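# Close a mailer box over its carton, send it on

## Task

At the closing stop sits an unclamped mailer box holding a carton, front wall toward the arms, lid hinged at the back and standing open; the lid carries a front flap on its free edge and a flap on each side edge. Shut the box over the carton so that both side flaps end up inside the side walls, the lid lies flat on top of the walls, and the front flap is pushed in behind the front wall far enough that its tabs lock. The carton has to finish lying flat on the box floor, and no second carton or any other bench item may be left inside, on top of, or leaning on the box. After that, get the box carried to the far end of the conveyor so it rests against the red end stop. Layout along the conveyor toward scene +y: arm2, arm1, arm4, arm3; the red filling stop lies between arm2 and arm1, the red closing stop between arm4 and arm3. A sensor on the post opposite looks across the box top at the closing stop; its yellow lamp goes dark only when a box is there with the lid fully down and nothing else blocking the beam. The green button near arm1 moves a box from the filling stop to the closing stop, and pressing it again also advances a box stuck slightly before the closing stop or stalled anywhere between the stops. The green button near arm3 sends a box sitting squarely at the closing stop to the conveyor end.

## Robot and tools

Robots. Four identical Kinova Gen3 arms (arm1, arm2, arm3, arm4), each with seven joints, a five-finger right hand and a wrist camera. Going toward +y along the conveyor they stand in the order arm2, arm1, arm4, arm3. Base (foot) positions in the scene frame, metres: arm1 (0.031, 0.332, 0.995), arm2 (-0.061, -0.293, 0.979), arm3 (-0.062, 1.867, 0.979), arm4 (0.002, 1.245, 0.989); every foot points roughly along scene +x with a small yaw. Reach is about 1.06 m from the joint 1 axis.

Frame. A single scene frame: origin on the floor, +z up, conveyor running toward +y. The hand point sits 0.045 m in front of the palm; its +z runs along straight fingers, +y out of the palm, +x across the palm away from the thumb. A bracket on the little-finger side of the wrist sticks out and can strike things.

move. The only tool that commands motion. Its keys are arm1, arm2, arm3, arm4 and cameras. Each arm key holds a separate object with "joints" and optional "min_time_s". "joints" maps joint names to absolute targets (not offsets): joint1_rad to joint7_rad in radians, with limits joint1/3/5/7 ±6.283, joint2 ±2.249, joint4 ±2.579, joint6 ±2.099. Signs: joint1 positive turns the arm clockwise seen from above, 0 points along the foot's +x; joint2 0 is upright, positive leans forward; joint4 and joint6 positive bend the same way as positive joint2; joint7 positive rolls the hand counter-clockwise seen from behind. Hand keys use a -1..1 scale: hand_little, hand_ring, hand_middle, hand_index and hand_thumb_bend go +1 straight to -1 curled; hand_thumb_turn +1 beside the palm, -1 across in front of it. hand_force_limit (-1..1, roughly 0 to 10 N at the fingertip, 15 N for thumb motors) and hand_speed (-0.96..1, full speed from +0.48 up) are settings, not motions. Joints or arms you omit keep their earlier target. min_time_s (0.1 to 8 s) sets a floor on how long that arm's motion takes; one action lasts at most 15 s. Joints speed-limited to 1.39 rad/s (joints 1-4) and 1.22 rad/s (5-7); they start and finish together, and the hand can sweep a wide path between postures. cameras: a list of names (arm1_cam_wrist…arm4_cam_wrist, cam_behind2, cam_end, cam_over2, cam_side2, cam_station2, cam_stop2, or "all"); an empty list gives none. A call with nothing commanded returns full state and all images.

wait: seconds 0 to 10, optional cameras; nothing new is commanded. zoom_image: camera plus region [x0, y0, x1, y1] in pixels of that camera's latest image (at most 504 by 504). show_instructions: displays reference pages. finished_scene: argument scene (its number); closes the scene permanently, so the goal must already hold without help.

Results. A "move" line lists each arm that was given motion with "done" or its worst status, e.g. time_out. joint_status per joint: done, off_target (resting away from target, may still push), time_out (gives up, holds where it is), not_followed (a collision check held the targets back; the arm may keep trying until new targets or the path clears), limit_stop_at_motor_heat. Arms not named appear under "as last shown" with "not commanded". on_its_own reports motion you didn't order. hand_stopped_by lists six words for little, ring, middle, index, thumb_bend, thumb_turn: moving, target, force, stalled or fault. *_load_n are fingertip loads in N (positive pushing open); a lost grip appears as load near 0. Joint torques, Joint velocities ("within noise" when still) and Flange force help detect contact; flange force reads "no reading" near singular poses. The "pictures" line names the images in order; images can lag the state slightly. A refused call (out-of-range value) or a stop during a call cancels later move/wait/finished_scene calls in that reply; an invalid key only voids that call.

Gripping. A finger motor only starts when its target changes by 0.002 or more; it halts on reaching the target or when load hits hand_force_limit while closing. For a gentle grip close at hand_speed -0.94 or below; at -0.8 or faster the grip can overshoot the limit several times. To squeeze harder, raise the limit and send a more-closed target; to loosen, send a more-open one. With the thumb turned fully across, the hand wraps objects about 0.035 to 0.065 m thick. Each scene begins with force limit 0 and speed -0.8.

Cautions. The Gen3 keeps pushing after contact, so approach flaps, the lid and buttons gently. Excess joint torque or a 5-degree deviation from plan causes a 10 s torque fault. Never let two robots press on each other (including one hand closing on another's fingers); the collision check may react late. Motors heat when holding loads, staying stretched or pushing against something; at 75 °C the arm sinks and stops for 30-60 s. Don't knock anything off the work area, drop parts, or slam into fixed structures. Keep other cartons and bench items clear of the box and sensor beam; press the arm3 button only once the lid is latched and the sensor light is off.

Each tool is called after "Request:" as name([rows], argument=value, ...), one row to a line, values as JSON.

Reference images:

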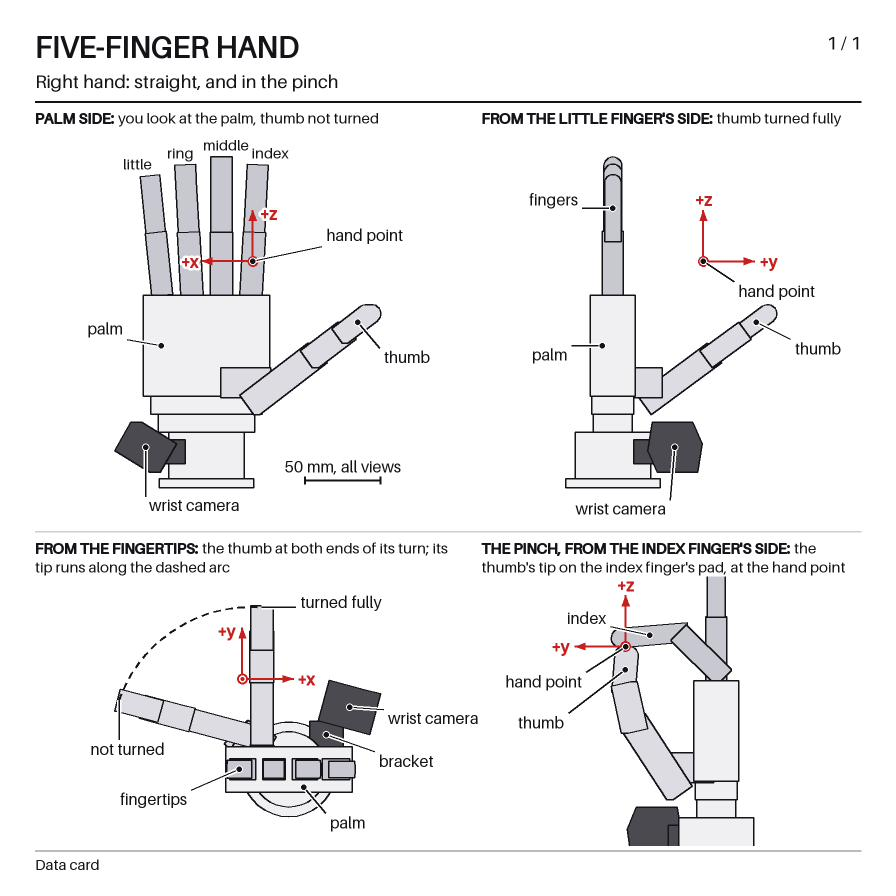

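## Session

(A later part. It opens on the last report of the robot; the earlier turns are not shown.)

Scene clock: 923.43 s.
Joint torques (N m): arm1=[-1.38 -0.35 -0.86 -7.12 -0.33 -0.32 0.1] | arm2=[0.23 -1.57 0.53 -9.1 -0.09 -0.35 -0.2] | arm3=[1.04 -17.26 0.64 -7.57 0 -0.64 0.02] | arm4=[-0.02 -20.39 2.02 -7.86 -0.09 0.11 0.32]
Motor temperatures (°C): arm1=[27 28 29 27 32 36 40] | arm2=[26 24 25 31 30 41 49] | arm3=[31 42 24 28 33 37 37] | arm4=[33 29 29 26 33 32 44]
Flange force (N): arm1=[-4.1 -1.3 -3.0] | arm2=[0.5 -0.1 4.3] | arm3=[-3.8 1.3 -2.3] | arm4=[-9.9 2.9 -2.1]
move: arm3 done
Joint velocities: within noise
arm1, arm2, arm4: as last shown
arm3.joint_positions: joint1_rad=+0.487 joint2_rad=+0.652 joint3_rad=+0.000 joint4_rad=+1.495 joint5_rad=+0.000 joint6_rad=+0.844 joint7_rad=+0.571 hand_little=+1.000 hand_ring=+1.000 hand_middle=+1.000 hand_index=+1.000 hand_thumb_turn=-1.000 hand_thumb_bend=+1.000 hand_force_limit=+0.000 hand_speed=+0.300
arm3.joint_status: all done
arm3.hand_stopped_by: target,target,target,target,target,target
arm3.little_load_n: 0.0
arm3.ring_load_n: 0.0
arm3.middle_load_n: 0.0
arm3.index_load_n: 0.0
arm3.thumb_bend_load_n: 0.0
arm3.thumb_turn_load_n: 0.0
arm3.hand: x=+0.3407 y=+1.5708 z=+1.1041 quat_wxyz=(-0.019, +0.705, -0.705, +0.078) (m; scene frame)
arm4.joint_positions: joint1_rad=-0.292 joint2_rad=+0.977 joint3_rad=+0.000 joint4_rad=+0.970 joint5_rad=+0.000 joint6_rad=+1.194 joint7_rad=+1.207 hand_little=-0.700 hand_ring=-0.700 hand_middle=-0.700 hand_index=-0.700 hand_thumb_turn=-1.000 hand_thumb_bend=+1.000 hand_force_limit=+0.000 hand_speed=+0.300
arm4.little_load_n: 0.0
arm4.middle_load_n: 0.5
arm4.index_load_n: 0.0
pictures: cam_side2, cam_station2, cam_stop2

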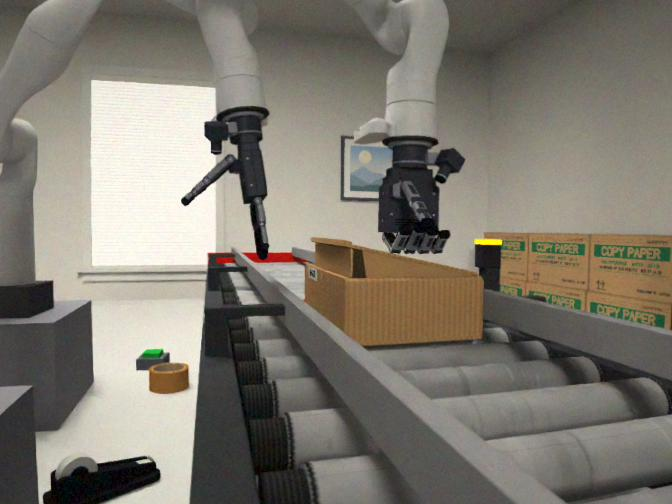

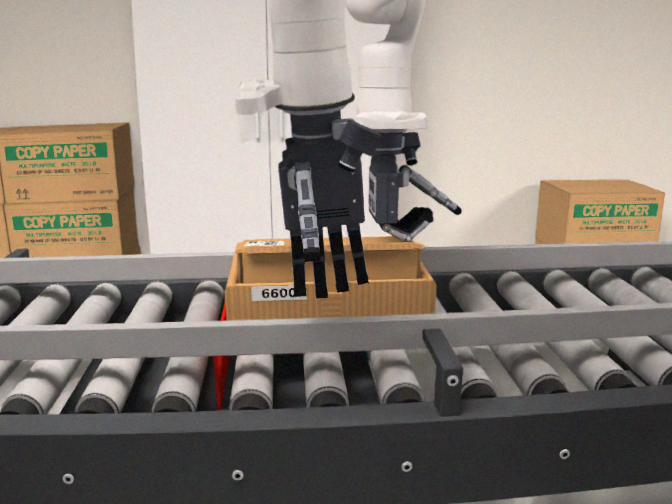

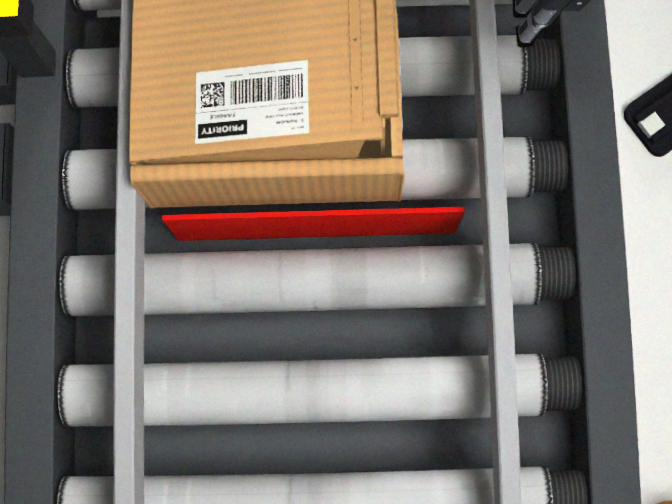

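Request:
move(arm3={"joints": {"joint1_rad": 0.2, "joint2_rad": 0.2, "joint4_rad": 1.6, "joint6_rad": 1.2, "joint7_rad": 0.4933}, "min_time_s": 2}, arm4={"joints": {"joint2_rad": 0.9522, "joint4_rad": 0.9393, "joint6_rad": 1.2501}, "min_time_s": 1})

Request:
move(arm4={"joints": {"joint1_rad": -0.4004, "joint2_rad": 0.8427, "joint4_rad": 1.0861, "joint6_rad": 1.2128, "joint7_rad": 1.0984}, "min_time_s": 1.5})

Request:
move(arm4={"joints": {"joint2_rad": 0.89, "joint4_rad": 1.1421, "joint6_rad": 1.1095}, "min_time_s": 1.5}, cameras=["cam_stop2", "cam_side2", "cam_station2", "cam_over2"])

Request:
zoom_image(camera="cam_side2", region=[270, 200, 420, 330])

Scene clock: 941.97 s.
Joint torques (N m): arm1=[-1.39 -0.33 -0.89 -7.11 -0.34 -0.3 0.12] | arm2=[0.26 -1.57 0.49 -9.09 -0.07 -0.36 -0.2] | arm3=[1.08 -10.74 0.57 -8.67 0.02 -0.61 0.02] | arm4=[-0.26 -21.15 1.92 -8.46 -0.16 0.12 0.31]
Motor temperatures (°C): arm1=[27 28 29 27 32 36 40] | arm2=[26 24 25 31 30 41 49] | arm3=[31 42 24 27 33 37 37] | arm4=[33 29 29 26 33 32 44]
Flange force (N): arm1=[-4.1 -1.3 -2.9] | arm2=[0.5 -0.2 4.1] | arm3=[-4.1 1.7 -0.7] | arm4=[-10.4 3.5 -0.1]
move: arm3 done; arm4 done
Joint velocities: within noise
arm1, arm2: as last shown
arm1.index_load_n: 0.5
arm3.joint_positions: joint1_rad=+0.200 joint2_rad=+0.200 joint3_rad=+0.000 joint4_rad=+1.600 joint5_rad=+0.000 joint6_rad=+1.200 joint7_rad=+0.493 hand_little=+1.000 hand_ring=+1.000 hand_middle=+1.000 hand_index=+1.000 hand_thumb_turn=-1.000 hand_thumb_bend=+1.000 hand_force_limit=+0.000 hand_speed=+0.300
arm3.joint_status: all done
arm3.hand_stopped_by: target,target,target,target,target,target
arm3.little_load_n: 0.0
arm3.ring_load_n: 0.0
arm3.middle_load_n: 0.0
arm3.index_load_n: 0.0
arm3.thumb_bend_load_n: 0.0
arm3.thumb_turn_load_n: 0.0
arm3.hand: x=+0.2805 y=+1.7397 z=+1.2809 quat_wxyz=(-0.030, +0.775, -0.627, +0.071) (m; scene frame)
arm4.joint_positions: joint1_rad=-0.292 joint2_rad=+0.952 joint3_rad=+0.000 joint4_rad=+0.939 joint5_rad=+0.000 joint6_rad=+1.250 joint7_rad=+1.207 hand_little=-0.700 hand_ring=-0.700 hand_middle=-0.700 hand_index=-0.700 hand_thumb_turn=-1.000 hand_thumb_bend=+1.000 hand_force_limit=+0.000 hand_speed=+0.300
arm4.joint_status: all done
arm4.hand_stopped_by: target,target,target,target,target,target
arm4.little_load_n: 0.0
arm4.ring_load_n: 0.5
arm4.middle_load_n: 0.0
arm4.index_load_n: 0.0
arm4.thumb_bend_load_n: 0.0
arm4.thumb_turn_load_n: 0.0
arm4.hand: x=+0.5796 y=+1.3893 z=+1.0942 quat_wxyz=(+0.000, +1.000, +0.000, -0.002) (m; scene frame)
pictures: none

Scene clock: 943.77 s.
Joint torques (N m): arm1=[-1.43 -0.32 -0.85 -7.11 -0.33 -0.31 0.09] | arm2=[0.27 -1.59 0.52 -9.11 -0.09 -0.38 -0.2] | arm3=[1.09 -10.73 0.48 -8.63 0.06 -0.62 0.07] | arm4=[-0.23 -19.8 1.87 -8.35 -0.18 0.11 0.31]
Motor temperatures (°C): arm1=[27 28 29 27 32 36 40] | arm2=[26 24 25 31 30 41 48] | arm3=[31 42 24 27 33 37 37] | arm4=[33 29 29 26 33 32 44]
Flange force (N): arm1=[-4.0 -1.2 -2.9] | arm2=[0.5 -0.1 4.1] | arm3=[-4.1 1.6 -0.8] | arm4=[-8.7 3.9 0.0]
move: arm4 done
Joint velocities: within noise
arm1, arm2, arm3: as last shown
arm1.index_load_n: 0.0
arm4.joint_positions: joint1_rad=-0.400 joint2_rad=+0.843 joint3_rad=+0.000 joint4_rad=+1.086 joint5_rad=+0.000 joint6_rad=+1.213 joint7_rad=+1.098 hand_little=-0.700 hand_ring=-0.700 hand_middle=-0.700 hand_index=-0.700 hand_thumb_turn=-1.000 hand_thumb_bend=+1.000 hand_force_limit=+0.000 hand_speed=+0.300
arm4.joint_status: all done
arm4.hand_stopped_by: target,target,target,target,target,target
arm4.little_load_n: 0.0
arm4.ring_load_n: 0.0
arm4.middle_load_n: 0.0
arm4.index_load_n: 0.0
arm4.thumb_bend_load_n: 0.0
arm4.thumb_turn_load_n: 0.0
arm4.hand: x=+0.5249 y=+1.4392 z=+1.1194 quat_wxyz=(+0.000, +1.000, +0.000, -0.002) (m; scene frame)
pictures: none

Scene clock: 945.57 s.
Joint torques (N m): arm1=[-1.39 -0.34 -0.89 -7.14 -0.35 -0.3 0.11] | arm2=[0.2 -1.6 0.51 -9.08 -0.07 -0.36 -0.21] | arm3=[1.03 -10.74 0.53 -8.72 -0.01 -0.64 0.05] | arm4=[-0.41 -19.68 1.7 -7.51 -0.27 0.34 0.3]
Motor temperatures (°C): arm1=[27 28 29 27 32 36 40] | arm2=[26 24 25 31 30 41 48] | arm3=[31 42 24 27 33 37 37] | arm4=[33 29 29 26 33 32 44]
Flange force (N): arm1=[-4.1 -1.4 -2.8] | arm2=[0.4 -0.1 4.1] | arm3=[-4.1 1.8 -0.7] | arm4=[-7.1 3.5 -1.3]
move: arm4 done
Joint velocities: within noise
arm1, arm2, arm3: as last shown
arm2.index_load_n: 0.5
arm4.joint_positions: joint1_rad=-0.400 joint2_rad=+0.890 joint3_rad=+0.000 joint4_rad=+1.142 joint5_rad=+0.000 joint6_rad=+1.109 joint7_rad=+1.098 hand_little=-0.700 hand_ring=-0.700 hand_middle=-0.700 hand_index=-0.700 hand_thumb_turn=-1.000 hand_thumb_bend=+1.000 hand_force_limit=+0.000 hand_speed=+0.300
arm4.joint_status: all done
arm4.hand_stopped_by: target,target,target,target,target,target
arm4.little_load_n: 0.0
arm4.ring_load_n: 0.0
arm4.middle_load_n: 0.0
arm4.index_load_n: 0.0
arm4.thumb_bend_load_n: 0.0
arm4.thumb_turn_load_n: 0.0
arm4.hand: x=+0.5247 y=+1.4392 z=+1.0745 quat_wxyz=(+0.000, +1.000, +0.000, -0.002) (m; scene frame)
pictures: cam_over2, cam_side2, cam_station2, cam_stop2

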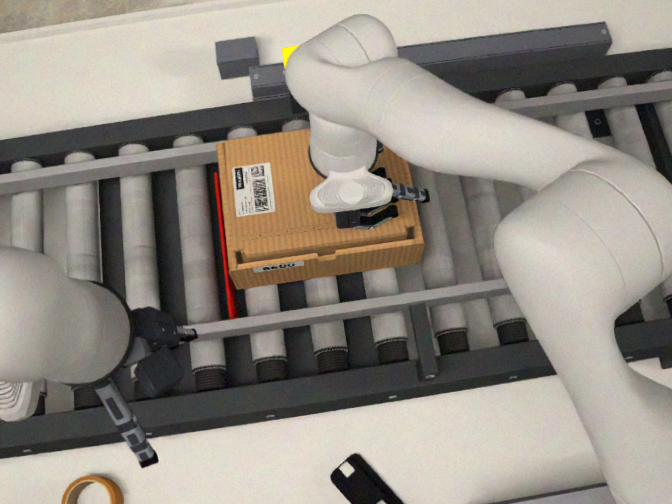

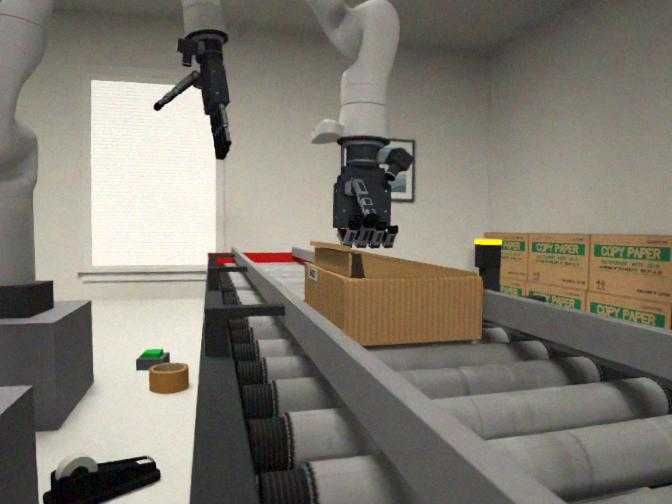

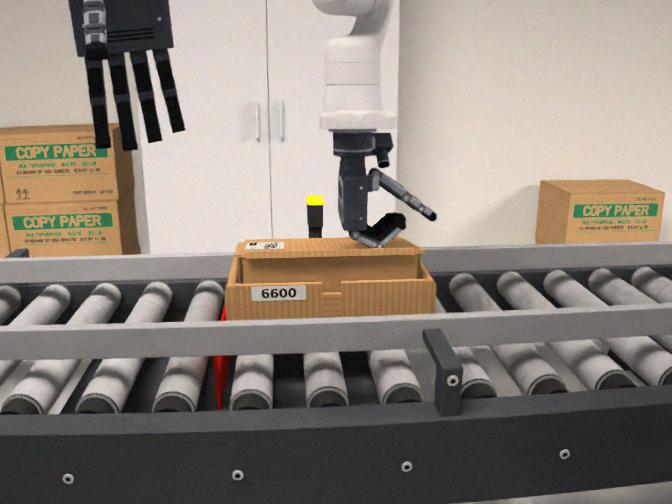

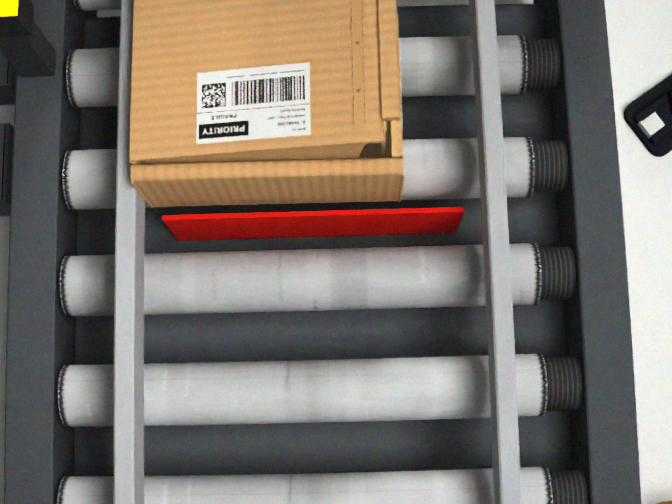

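Scaled by 3.360 from the camera's 672x504 image, which has a finer 960x720 frame.

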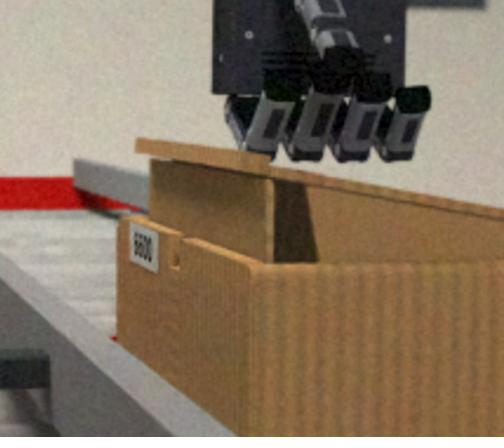

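Request:
move(arm4={"joints": {"joint2_rad": 0.914, "joint4_rad": 1.1612, "joint6_rad": 1.0664}, "min_time_s": 1.5}, cameras=["cam_stop2", "cam_side2", "cam_station2"])

Request:
zoom_image(camera="cam_side2", region=[270, 200, 420, 330])

Scene clock: 950.40 s.
Joint torques (N m): arm1=[-1.37 -0.33 -0.86 -7.09 -0.31 -0.3 0.09] | arm2=[0.21 -1.55 0.51 -9.07 -0.08 -0.36 -0.2] | arm3=[1.12 -10.69 0.55 -8.66 0.01 -0.66 0.06] | arm4=[-0.06 -19.03 2.07 -7.6 -0.06 -0.19 0.34]
Motor temperatures (°C): arm1=[27 28 29 27 32 36 40] | arm2=[26 24 25 31 30 41 48] | arm3=[31 41 24 27 33 37 37] | arm4=[33 29 29 26 33 32 44]
Flange force (N): arm1=[-4.1 -1.3 -3.0] | arm2=[0.5 -0.2 4.1] | arm3=[-4.2 1.6 -0.9] | arm4=[-8.6 3.5 -3.4]
move: arm4 done
Joint velocities: within noise
arm1, arm2, arm3: as last shown
arm2.index_load_n: 0.0
arm3.middle_load_n: -0.5
arm4.joint_positions: joint1_rad=-0.400 joint2_rad=+0.914 joint3_rad=+0.000 joint4_rad=+1.161 joint5_rad=+0.000 joint6_rad=+1.066 joint7_rad=+1.098 hand_little=-0.700 hand_ring=-0.700 hand_middle=-0.700 hand_index=-0.700 hand_thumb_turn=-1.000 hand_thumb_bend=+1.000 hand_force_limit=+0.000 hand_speed=+0.300
arm4.joint_status: all done
arm4.hand_stopped_by: target,target,target,target,target,target
arm4.little_load_n: 0.0
arm4.ring_load_n: 0.0
arm4.middle_load_n: 0.0
arm4.index_load_n: -0.5
arm4.thumb_bend_load_n: 0.0
arm4.thumb_turn_load_n: 0.0
arm4.hand: x=+0.5246 y=+1.4391 z=+1.0545 quat_wxyz=(+0.000, +1.000, +0.000, -0.002) (m; scene frame)
pictures: cam_side2, cam_station2, cam_stop2

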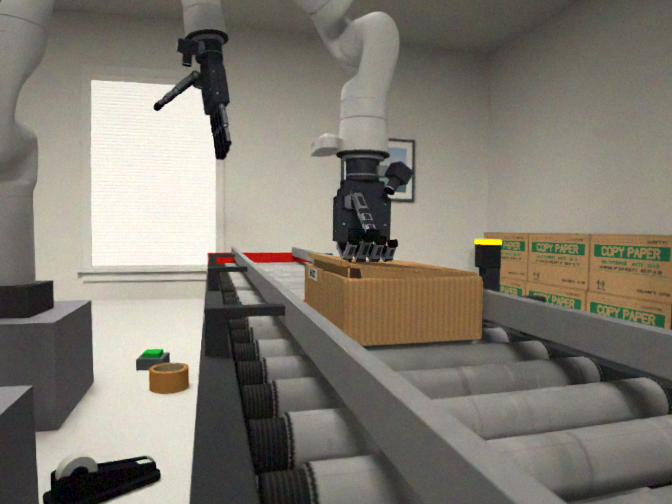

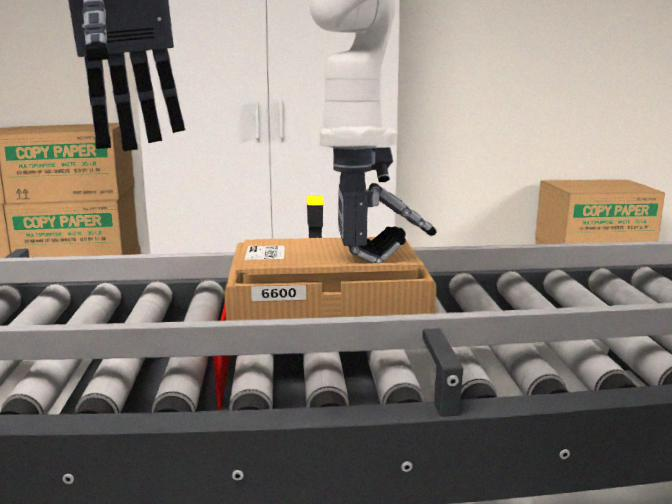

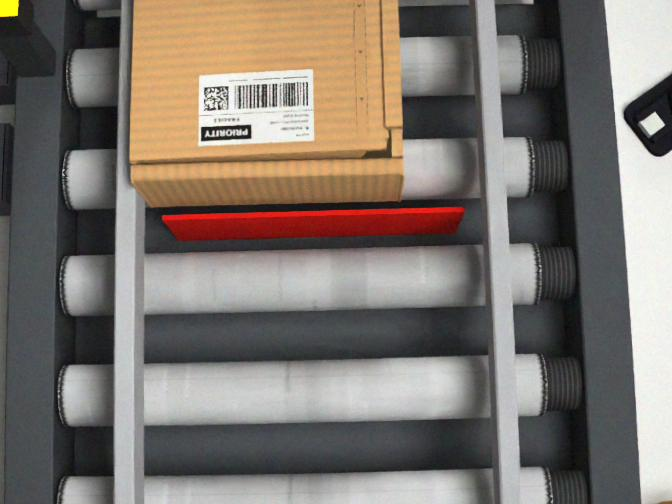

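Scaled by 3.360 from the camera's 672x504 image, which has a finer 960x720 frame.

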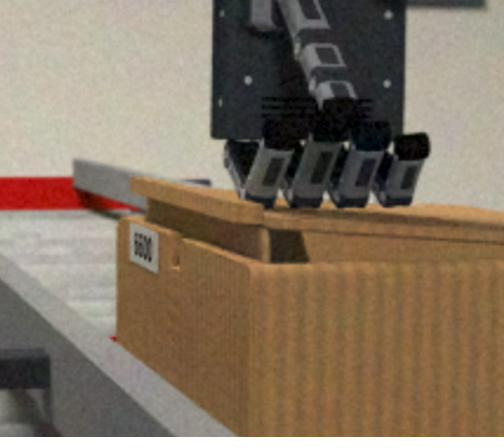

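Request:
move(arm4={"joints": {"joint2_rad": 0.9331, "joint4_rad": 1.173, "joint6_rad": 1.0355}, "min_time_s": 1.5}, cameras=["cam_stop2", "cam_side2", "cam_station2"])

Request:
zoom_image(camera="cam_side2", region=[270, 200, 420, 330])

Scene clock: 958.60 s.
Joint torques (N m): arm1=[-1.39 -0.29 -0.88 -7.16 -0.32 -0.3 0.09] | arm2=[0.22 -1.56 0.53 -9.03 -0.08 -0.38 -0.23] | arm3=[1.15 -10.7 0.54 -8.7 0.02 -0.62 0.06] | arm4=[0.69 -0.92 1.8 -4.65 -0.14 -5.08 0.75]
Motor temperatures (°C): arm1=[27 28 29 27 32 36 40] | arm2=[26 24 25 31 30 40 48] | arm3=[31 41 24 27 33 37 37] | arm4=[33 29 29 26 33 32 44]
Flange force (N): arm1=[-3.9 -1.4 -2.7] | arm2=[0.5 -0.1 3.9] | arm3=[-4.4 1.7 -0.7] | arm4=[-20.9 7.1 -39.8]
move: arm4 done
Joint velocities: within noise
arm1, arm2, arm3: as last shown
arm1.ring_load_n: 0.5
arm3.middle_load_n: 0.0
arm4.joint_positions: joint1_rad=-0.400 joint2_rad=+0.933 joint3_rad=+0.000 joint4_rad=+1.173 joint5_rad=+0.000 joint6_rad=+1.036 joint7_rad=+1.098 hand_little=-0.700 hand_ring=-0.700 hand_middle=-0.700 hand_index=-0.700 hand_thumb_turn=-1.000 hand_thumb_bend=+1.000 hand_force_limit=+0.000 hand_speed=+0.300
arm4.joint_status: all done
arm4.hand_stopped_by: target,target,target,target,target,target
arm4.little_load_n: -5.5
arm4.ring_load_n: -5.0
arm4.middle_load_n: -2.5
arm4.index_load_n: -1.5
arm4.thumb_bend_load_n: 0.0
arm4.thumb_turn_load_n: 0.0
arm4.hand: x=+0.5245 y=+1.4391 z=+1.0397 quat_wxyz=(+0.000, +1.000, +0.000, -0.002) (m; scene frame)
pictures: cam_side2, cam_station2, cam_stop2

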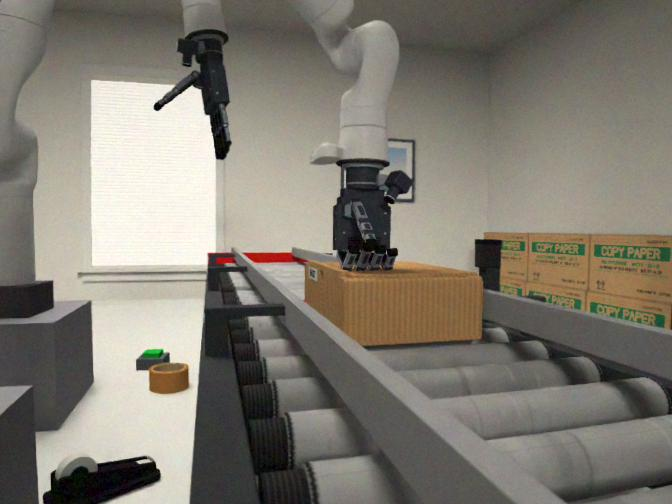

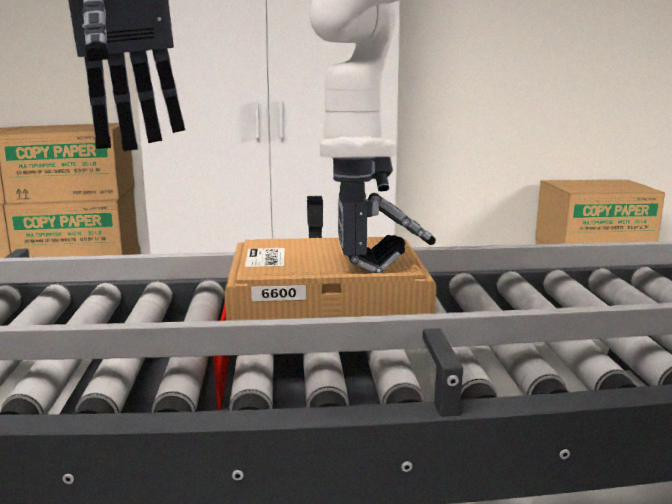

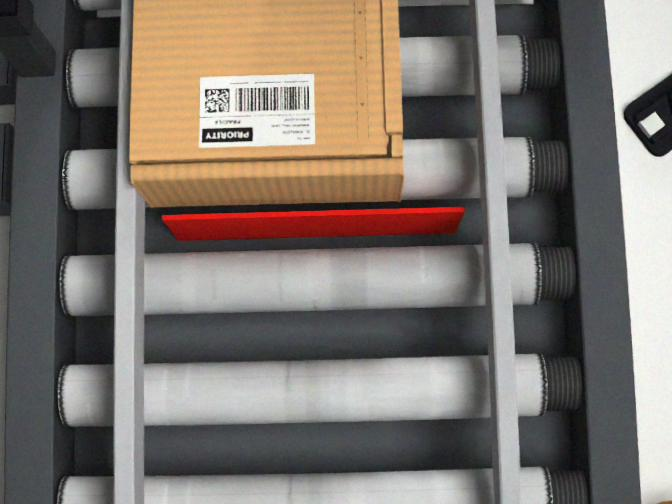

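Scaled by 3.360 from the camera's 672x504 image, which has a finer 960x720 frame.

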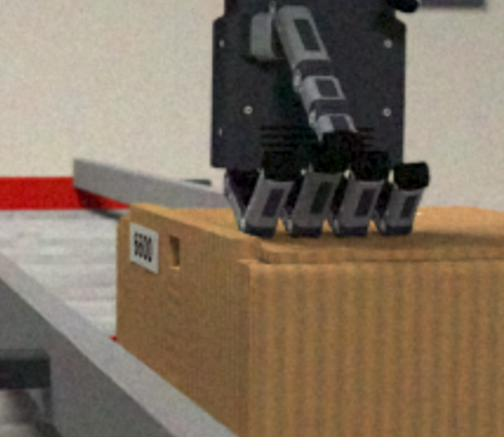

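Request:
move(arm4={"joints": {"joint2_rad": 0.8427, "joint4_rad": 1.0861, "joint6_rad": 1.2128}, "min_time_s": 1.5}, cameras=["cam_stop2", "cam_side2", "cam_station2", "cam_over2", "cam_behind2"])

Request:
zoom_image(camera="cam_side2", region=[270, 220, 500, 360])

Request:
zoom_image(camera="cam_station2", region=[200, 190, 460, 340])

Scene clock: 964.73 s.
Joint torques (N m): arm1=[-1.37 -0.33 -0.88 -7.16 -0.32 -0.3 0.1] | arm2=[0.21 -1.59 0.52 -9.07 -0.08 -0.36 -0.22] | arm3=[1.12 -10.76 0.5 -8.74 0.03 -0.66 0.04] | arm4=[-0.28 -19.78 1.89 -8.37 -0.16 0.1 0.32]
Motor temperatures (°C): arm1=[27 28 29 27 32 36 40] | arm2=[26 24 25 31 30 40 48] | arm3=[31 41 24 27 33 37 37] | arm4=[33 29 29 26 33 32 44]
Flange force (N): arm1=[-4.0 -1.3 -2.7] | arm2=[0.5 -0.2 4.1] | arm3=[-4.2 1.8 -0.6] | arm4=[-8.8 4.0 -0.1]
move: arm4 done
Joint velocities: within noise
arm1, arm2, arm3: as last shown
arm1.ring_load_n: 0.0
arm1.thumb_bend_load_n: -0.5
arm4.joint_positions: joint1_rad=-0.400 joint2_rad=+0.843 joint3_rad=+0.000 joint4_rad=+1.086 joint5_rad=+0.000 joint6_rad=+1.213 joint7_rad=+1.098 hand_little=-0.700 hand_ring=-0.700 hand_middle=-0.700 hand_index=-0.700 hand_thumb_turn=-1.000 hand_thumb_bend=+1.000 hand_force_limit=+0.000 hand_speed=+0.300
arm4.joint_status: all done
arm4.hand_stopped_by: target,target,target,target,target,target
arm4.little_load_n: 0.0
arm4.ring_load_n: 0.0
arm4.middle_load_n: 0.0
arm4.index_load_n: 0.0
arm4.thumb_bend_load_n: 0.0
arm4.thumb_turn_load_n: 0.0
arm4.hand: x=+0.5249 y=+1.4392 z=+1.1194 quat_wxyz=(+0.000, +1.000, +0.000, -0.002) (m; scene frame)
pictures: cam_behind2, cam_over2, cam_side2, cam_station2, cam_stop2

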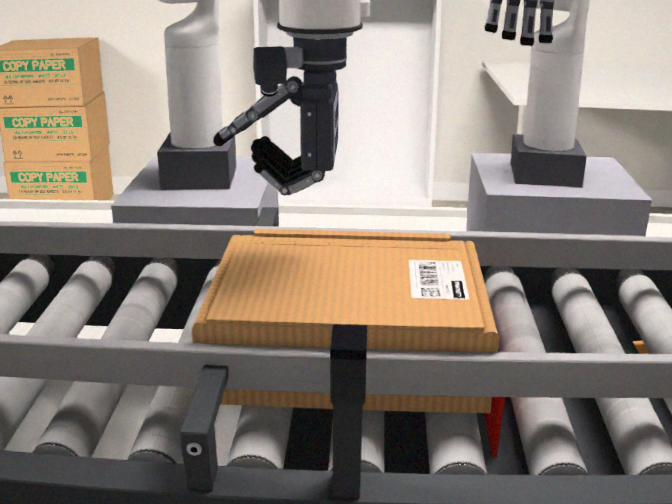

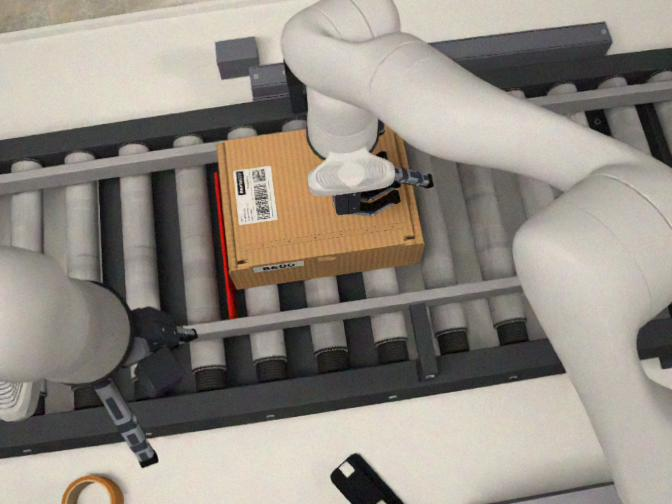

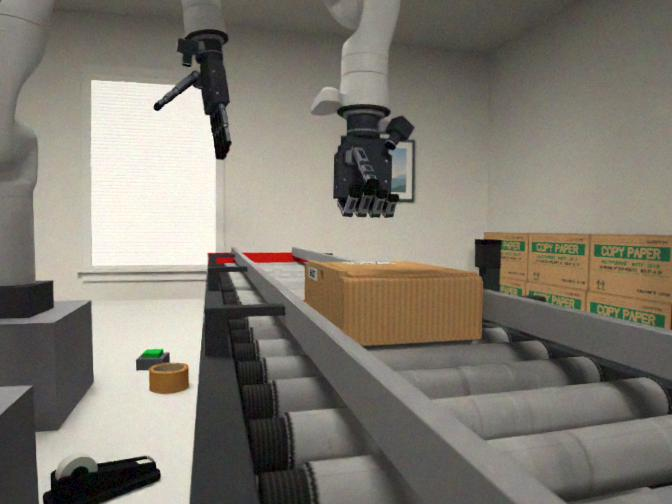

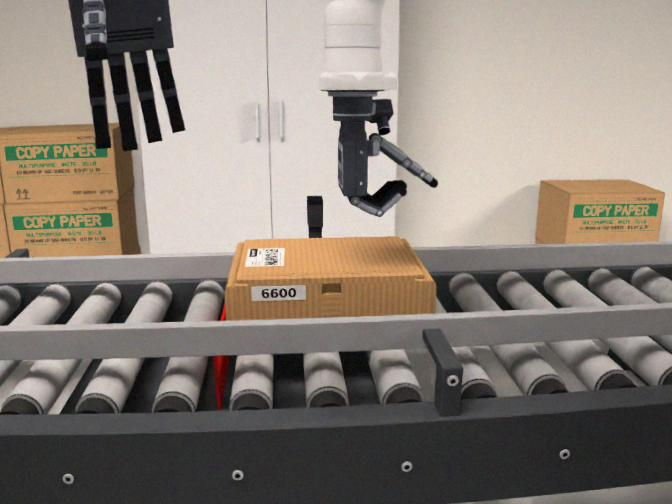

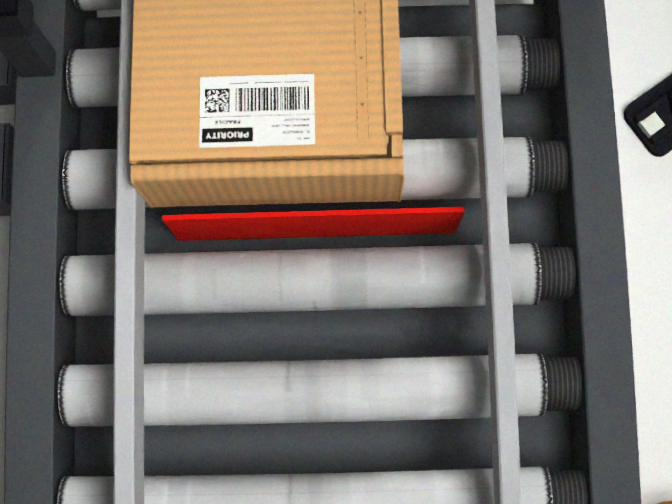

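Scaled by 2.191 from the camera's 672x504 image, which has a finer 960x720 frame.

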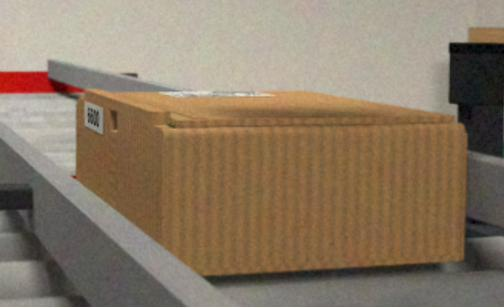

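Scaled by 1.938 from the camera's 672x504 image, which has a finer 960x720 frame.

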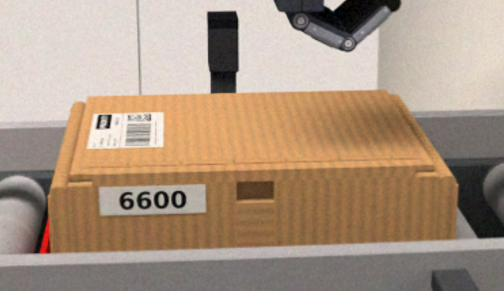

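Request:
move(arm4={"joints": {"joint1_rad": -0.113, "joint2_rad": 0.7442, "joint4_rad": 1.0174, "joint6_rad": 1.38, "joint7_rad": 1.3858, "hand_little": 1, "hand_ring": 1, "hand_middle": 1, "hand_index": 1}, "min_time_s": 2}, arm3={"joints": {"joint1_rad": -1.027, "joint7_rad": -0.943, "hand_little": -0.7, "hand_ring": -0.7, "hand_index": -0.7}, "min_time_s": 2})

Request:
move(arm4={"joints": {"joint1_rad": -0.1459, "joint2_rad": 0.9152, "joint4_rad": 1.2331, "joint6_rad": 0.9933, "joint7_rad": 1.3529}, "min_time_s": 2}, arm3={"joints": {"joint2_rad": 0.7951, "joint4_rad": 2.1832, "joint6_rad": 0.1633}, "min_time_s": 2.5})

Request:
move(arm4={"joints": {"joint1_rad": -0.1881, "joint2_rad": 0.9258, "joint4_rad": 1.2088, "joint6_rad": 1.007, "joint7_rad": 1.3107}, "min_time_s": 2}, cameras=["cam_stop2", "cam_side2", "cam_station2", "arm3_cam_wrist", "cam_end", "arm4_cam_wrist"])

Scene clock: 1012.20 s.
Joint torques (N m): arm1=[-1.4 -0.34 -0.89 -7.12 -0.32 -0.31 0.11] | arm2=[0.19 -1.56 0.53 -9.08 -0.08 -0.33 -0.2] | arm3=[1.23 -10.87 0.61 -8.63 0.02 -0.68 0.06] | arm4=[-0.19 -18.92 1.86 -8.74 -0.18 0.1 0.32]
Motor temperatures (°C): arm1=[27 28 29 27 32 36 40] | arm2=[26 24 25 30 30 40 48] | arm3=[31 39 24 27 33 37 37] | arm4=[33 30 29 26 33 32 44]
Flange force (N): arm1=[-4.1 -1.3 -2.9] | arm2=[0.5 -0.1 4.2] | arm3=[0.9 4.2 -0.9] | arm4=[-9.9 1.1 1.5]
move: arm3 done; arm4 done
Joint velocities: within noise
arm1.joint_positions: joint1_rad=+0.683 joint2_rad=-0.494 joint3_rad=-0.032 joint4_rad=+1.553 joint5_rad=-0.076 joint6_rad=+2.041 joint7_rad=-1.728 hand_little=+1.000 hand_ring=+1.000 hand_middle=+1.000 hand_index=+1.000 hand_thumb_turn=+1.000 hand_thumb_bend=+1.000 hand_force_limit=+0.000 hand_speed=-0.800
arm1.joint_status: not commanded
arm1.hand_stopped_by: target,target,target,target,target,target
arm1.little_load_n: 0.0
arm1.ring_load_n: 0.0
arm1.middle_load_n: 0.0
arm1.index_load_n: 0.0
arm1.thumb_bend_load_n: 0.0
arm1.thumb_turn_load_n: 0.0
arm1.hand: x=+0.1701 y=+0.3083 z=+1.4863 quat_wxyz=(-0.021, -0.348, -0.937, -0.020) (m; scene frame)
arm2.joint_positions: joint1_rad=-0.434 joint2_rad=-0.363 joint3_rad=-0.120 joint4_rad=+1.537 joint5_rad=-0.061 joint6_rad=+1.933 joint7_rad=-2.051 hand_little=+1.000 hand_ring=+1.000 hand_middle=+1.000 hand_index=+1.000 hand_thumb_turn=+1.000 hand_thumb_bend=+1.000 hand_force_limit=+0.000 hand_speed=-0.800
arm2.joint_status: not commanded
arm2.hand_stopped_by: target,target,target,target,target,target
arm2.little_load_n: 0.0
arm2.ring_load_n: 0.0
arm2.middle_load_n: 0.0
arm2.index_load_n: 0.0
arm2.thumb_bend_load_n: 0.0
arm2.thumb_turn_load_n: 0.0
arm2.hand: x=+0.1101 y=-0.1672 z=+1.4577 quat_wxyz=(-0.007, -0.007, -1.000, -0.013) (m; scene frame)
arm3.joint_positions: joint1_rad=-1.027 joint2_rad=+0.200 joint3_rad=+0.000 joint4_rad=+1.600 joint5_rad=+0.000 joint6_rad=+1.200 joint7_rad=-0.943 hand_little=-0.700 hand_ring=-0.700 hand_middle=+1.000 hand_index=-0.700 hand_thumb_turn=-1.000 hand_thumb_bend=+1.000 hand_force_limit=+0.000 hand_speed=+0.300
arm3.joint_status: all done
arm3.hand_stopped_by: target,target,target,target,target,target
arm3.little_load_n: 0.0
arm3.ring_load_n: 0.0
arm3.middle_load_n: 0.0
arm3.index_load_n: 0.0
arm3.thumb_bend_load_n: 0.0
arm3.thumb_turn_load_n: 0.0
arm3.hand: x=+0.1496 y=+2.2365 z=+1.2863 quat_wxyz=(-0.073, +0.706, -0.705, -0.006) (m; scene frame)
arm4.joint_positions: joint1_rad=-0.113 joint2_rad=+0.744 joint3_rad=+0.000 joint4_rad=+1.017 joint5_rad=+0.000 joint6_rad=+1.380 joint7_rad=+1.386 hand_little=+1.000 hand_ring=+1.000 hand_middle=+1.000 hand_index=+1.000 hand_thumb_turn=-1.000 hand_thumb_bend=+1.000 hand_force_limit=+0.000 hand_speed=+0.300
arm4.joint_status: all done
arm4.hand_stopped_by: target,target,target,target,target,target
arm4.little_load_n: 0.0
arm4.ring_load_n: 0.0
arm4.middle_load_n: 0.0
arm4.index_load_n: 0.0
arm4.thumb_bend_load_n: 0.0
arm4.thumb_turn_load_n: 0.0
arm4.hand: x=+0.5602 y=+1.2692 z=+1.1994 quat_wxyz=(+0.000, +1.000, +0.000, -0.002) (m; scene frame)
pictures: none

Scene clock: 1015.03 s.
Joint torques (N m): arm1=[-1.4 -0.33 -0.84 -7.11 -0.33 -0.3 0.09] | arm2=[0.22 -1.57 0.49 -9.1 -0.07 -0.36 -0.18] | arm3=[1.26 -13.7 0.75 -1.64 0.05 -0.34 0.05] | arm4=[-0.24 -19.86 1.91 -7.53 -0.19 0.11 0.31]
Motor temperatures (°C): arm1=[27 28 29 27 32 36 40] | arm2=[26 24 25 30 30 40 48] | arm3=[31 39 24 27 33 37 37] | arm4=[33 30 29 26 33 32 44]
Flange force (N): arm1=[-4.0 -1.2 -2.9] | arm2=[0.5 -0.2 4.2] | arm3=[-1.6 3.0 -4.1] | arm4=[-8.1 1.5 -1.6]
move: arm3 done; arm4 done
Joint velocities: within noise
arm1, arm2: as last shown
arm3.joint_positions: joint1_rad=-1.027 joint2_rad=+0.795 joint3_rad=+0.000 joint4_rad=+2.183 joint5_rad=+0.000 joint6_rad=+0.163 joint7_rad=-0.943 hand_little=-0.700 hand_ring=-0.700 hand_middle=+1.000 hand_index=-0.700 hand_thumb_turn=-1.000 hand_thumb_bend=+1.000 hand_force_limit=+0.000 hand_speed=+0.300
arm3.joint_status: all done
arm3.hand_stopped_by: target,target,target,target,target,target
arm3.little_load_n: 0.0
arm3.ring_load_n: 0.0
arm3.middle_load_n: 0.0
arm3.index_load_n: 0.0
arm3.thumb_bend_load_n: 0.0
arm3.thumb_turn_load_n: 0.0
arm3.hand: x=+0.1047 y=+2.1678 z=+0.9277 quat_wxyz=(-0.003, +0.707, -0.707, +0.005) (m; scene frame)
arm4.joint_positions: joint1_rad=-0.146 joint2_rad=+0.915 joint3_rad=+0.000 joint4_rad=+1.233 joint5_rad=+0.000 joint6_rad=+0.993 joint7_rad=+1.353 hand_little=+1.000 hand_ring=+1.000 hand_middle=+1.000 hand_index=+1.000 hand_thumb_turn=-1.000 hand_thumb_bend=+1.000 hand_force_limit=+0.000 hand_speed=+0.300
arm4.joint_status: all done
arm4.hand_stopped_by: target,target,target,target,target,target
arm4.little_load_n: 0.0
arm4.ring_load_n: 0.0
arm4.middle_load_n: 0.0
arm4.index_load_n: 0.0
arm4.thumb_bend_load_n: 0.0
arm4.thumb_turn_load_n: 0.0
arm4.hand: x=+0.5595 y=+1.2892 z=+1.0343 quat_wxyz=(+0.000, +1.000, +0.000, -0.002) (m; scene frame)
pictures: none

Scene clock: 1017.33 s.
Joint torques (N m): arm1=[-1.38 -0.34 -0.89 -7.12 -0.33 -0.33 0.08] | arm2=[0.24 -1.6 0.51 -9.06 -0.06 -0.35 -0.22] | arm3=[1.24 -13.72 0.86 -1.65 0.01 -0.34 0.06] | arm4=[-0.21 -20.03 1.92 -7.58 -0.17 0.12 0.31]
Motor temperatures (°C): arm1=[27 28 29 27 32 36 40] | arm2=[26 24 25 30 30 40 48] | arm3=[31 39 24 27 33 37 37] | arm4=[33 30 29 26 33 32 44]
Flange force (N): arm1=[-4.0 -1.4 -3.0] | arm2=[0.4 -0.2 4.1] | arm3=[-1.5 3.0 -4.0] | arm4=[-8.3 1.8 -1.6]
move: arm4 done
Joint velocities: within noise
arm1, arm2, arm3: as last shown
arm3.thumb_turn_load_n: -0.5
arm3.hand: x=+0.1047 y=+2.1678 z=+0.9276 quat_wxyz=(-0.003, +0.707, -0.707, +0.005) (m; scene frame)
arm4.joint_positions: joint1_rad=-0.188 joint2_rad=+0.926 joint3_rad=+0.000 joint4_rad=+1.209 joint5_rad=+0.000 joint6_rad=+1.007 joint7_rad=+1.311 hand_little=+1.000 hand_ring=+1.000 hand_middle=+1.000 hand_index=+1.000 hand_thumb_turn=-1.000 hand_thumb_bend=+1.000 hand_force_limit=+0.000 hand_speed=+0.300
arm4.joint_status: all done
arm4.hand_stopped_by: target,target,target,target,target,target
arm4.little_load_n: 0.0
arm4.ring_load_n: 0.0
arm4.middle_load_n: 0.0
arm4.index_load_n: 0.0
arm4.thumb_bend_load_n: 0.0
arm4.thumb_turn_load_n: 0.0
arm4.hand: x=+0.5594 y=+1.3152 z=+1.0344 quat_wxyz=(+0.000, +1.000, +0.000, -0.002) (m; scene frame)
pictures: arm3_cam_wrist, arm4_cam_wrist, cam_end, cam_side2, cam_station2, cam_stop2
camera_calibration:
arm3_cam_wrist: T_world_to_cam=[[-0.96505, -0.260292, -0.0304256, 0.69183], [-0.240576, 0.833889, 0.496742, -2.24009], [-0.103927, 0.486701, -0.867365, -0.126183], [0, 0, 0, 1]] pos_world=[0.115625, 2.10947, 1.02435]
arm4_cam_wrist: T_world_to_cam=[[0.23364, -0.97231, -0.004989, 1.15223], [-0.833505, -0.202923, 0.513899, 0.205452], [-0.500681, -0.115909, -0.857836, 1.43435], [0, 0, 0, 1]] pos_world=[0.620188, 1.32827, 1.1306]

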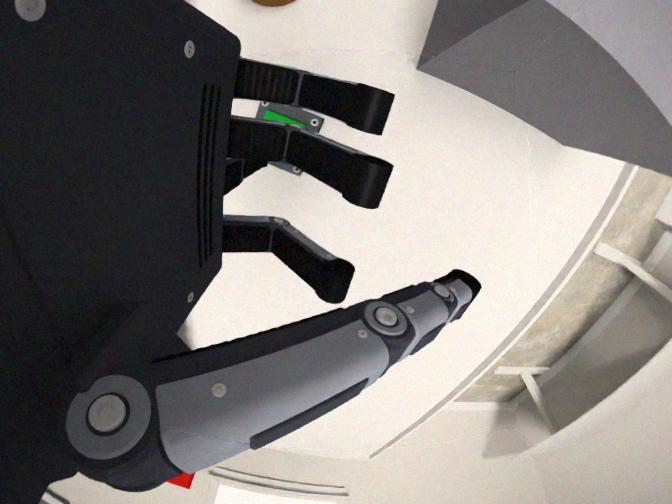

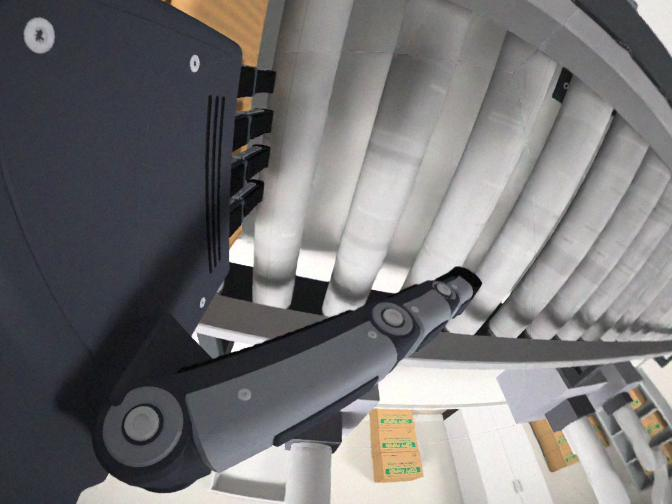

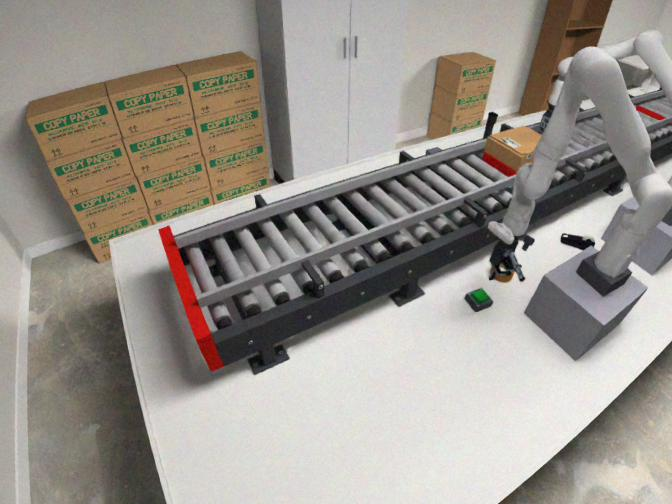

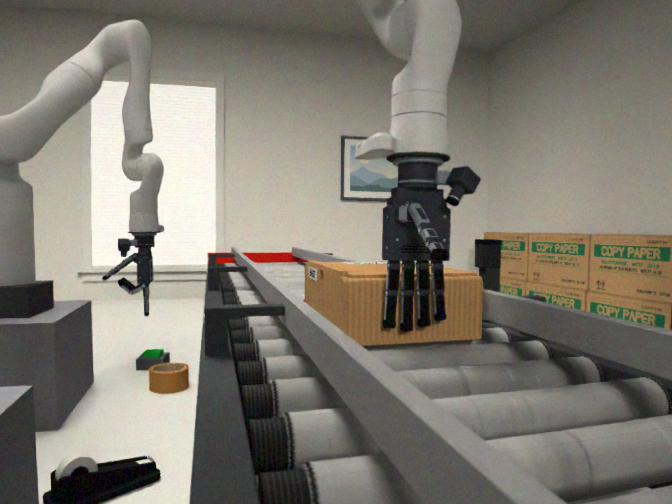

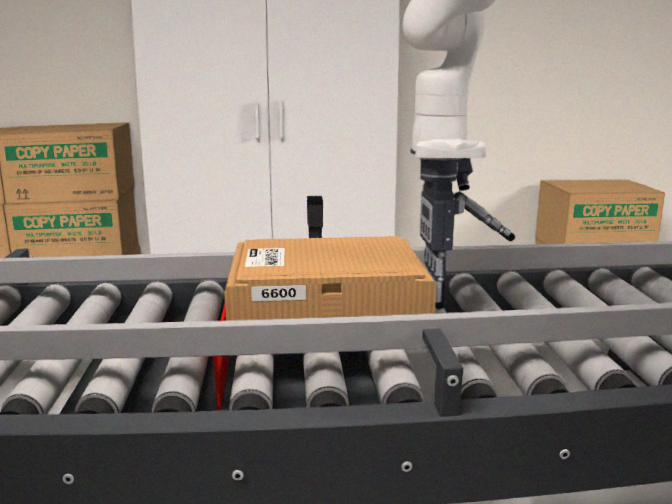

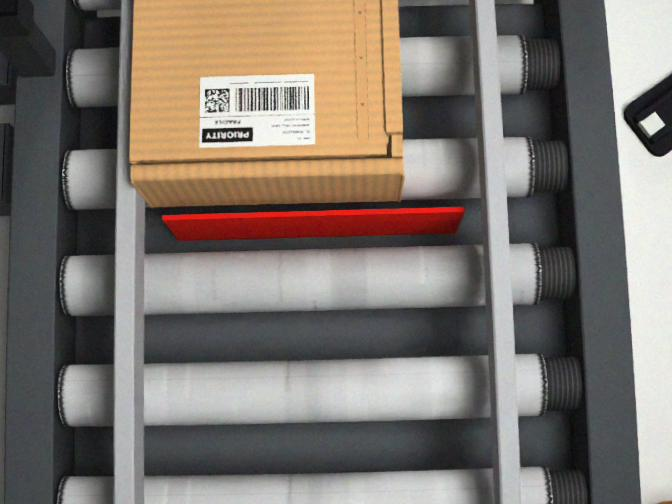

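Request:
move(arm4={"joints":{"joint1_rad":-0.2040,"joint2_rad":0.9304,"joint4_rad":1.1983,"joint6_rad":1.0129,"joint7_rad":1.2948},"min_time_s":1}, cameras=["cam_stop2"])

Request:
zoom_image(camera="cam_stop2", region=[200, 150, 500, 400])

Scene clock: 1047.77 s.
Joint torques (N m): arm1=[-1.41 -0.36 -0.87 -7.11 -0.31 -0.33 0.12] | arm2=[0.2 -1.61 0.52 -9.09 -0.07 -0.35 -0.21] | arm3=[1.32 -13.64 0.79 -1.6 0.05 -0.38 0.05] | arm4=[-0.23 -20.13 1.94 -7.59 -0.16 0.11 0.32]
Motor temperatures (°C): arm1=[27 28 29 27 32 36 40] | arm2=[26 24 25 30 30 40 48] | arm3=[31 38 24 27 33 37 37] | arm4=[33 29 29 26 33 32 44]
Flange force (N): arm1=[-4.1 -1.2 -3.1] | arm2=[0.4 -0.1 4.2] | arm3=[-1.9 3.0 -4.4] | arm4=[-8.1 1.9 -1.5]
move: arm4 done
Joint velocities: within noise
arm1, arm2, arm3: as last shown
arm1.thumb_bend_load_n: -0.5
arm3.thumb_turn_load_n: 0.0
arm4.joint_positions: joint1_rad=-0.204 joint2_rad=+0.930 joint3_rad=+0.000 joint4_rad=+1.198 joint5_rad=+0.000 joint6_rad=+1.013 joint7_rad=+1.295 hand_little=+1.000 hand_ring=+1.000 hand_middle=+1.000 hand_index=+1.000 hand_thumb_turn=-1.000 hand_thumb_bend=+1.000 hand_force_limit=+0.000 hand_speed=+0.300
arm4.joint_status: all done
arm4.hand_stopped_by: target,target,target,target,target,target
arm4.little_load_n: 0.0
arm4.ring_load_n: 0.0
arm4.middle_load_n: 0.0
arm4.index_load_n: 0.0
arm4.thumb_bend_load_n: 0.0
arm4.thumb_turn_load_n: 0.0
arm4.hand: x=+0.5594 y=+1.3251 z=+1.0344 quat_wxyz=(+0.000, +1.000, +0.000, -0.002) (m; scene frame)
pictures: cam_stop2

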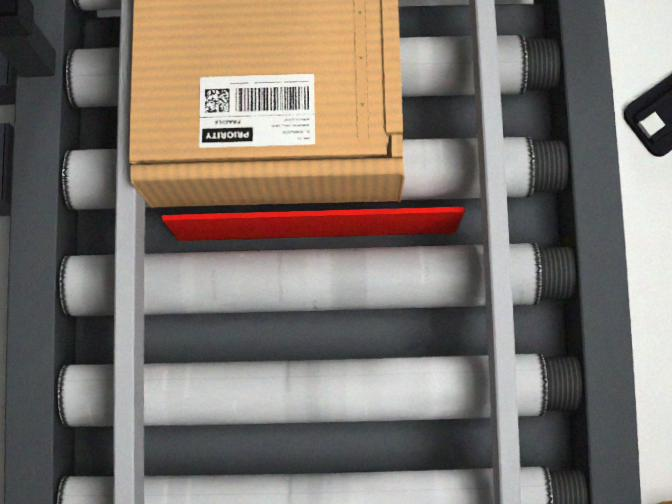

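Scaled by 1.680 from the camera's 672x504 image, which has a finer 960x720 frame.

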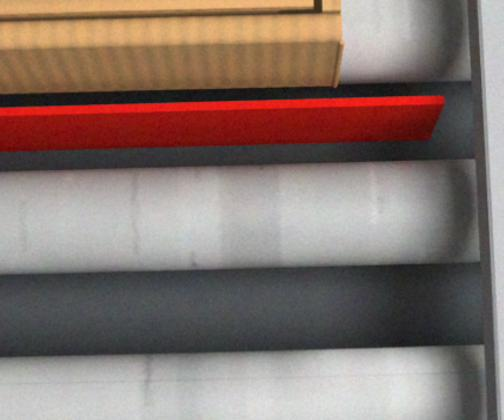

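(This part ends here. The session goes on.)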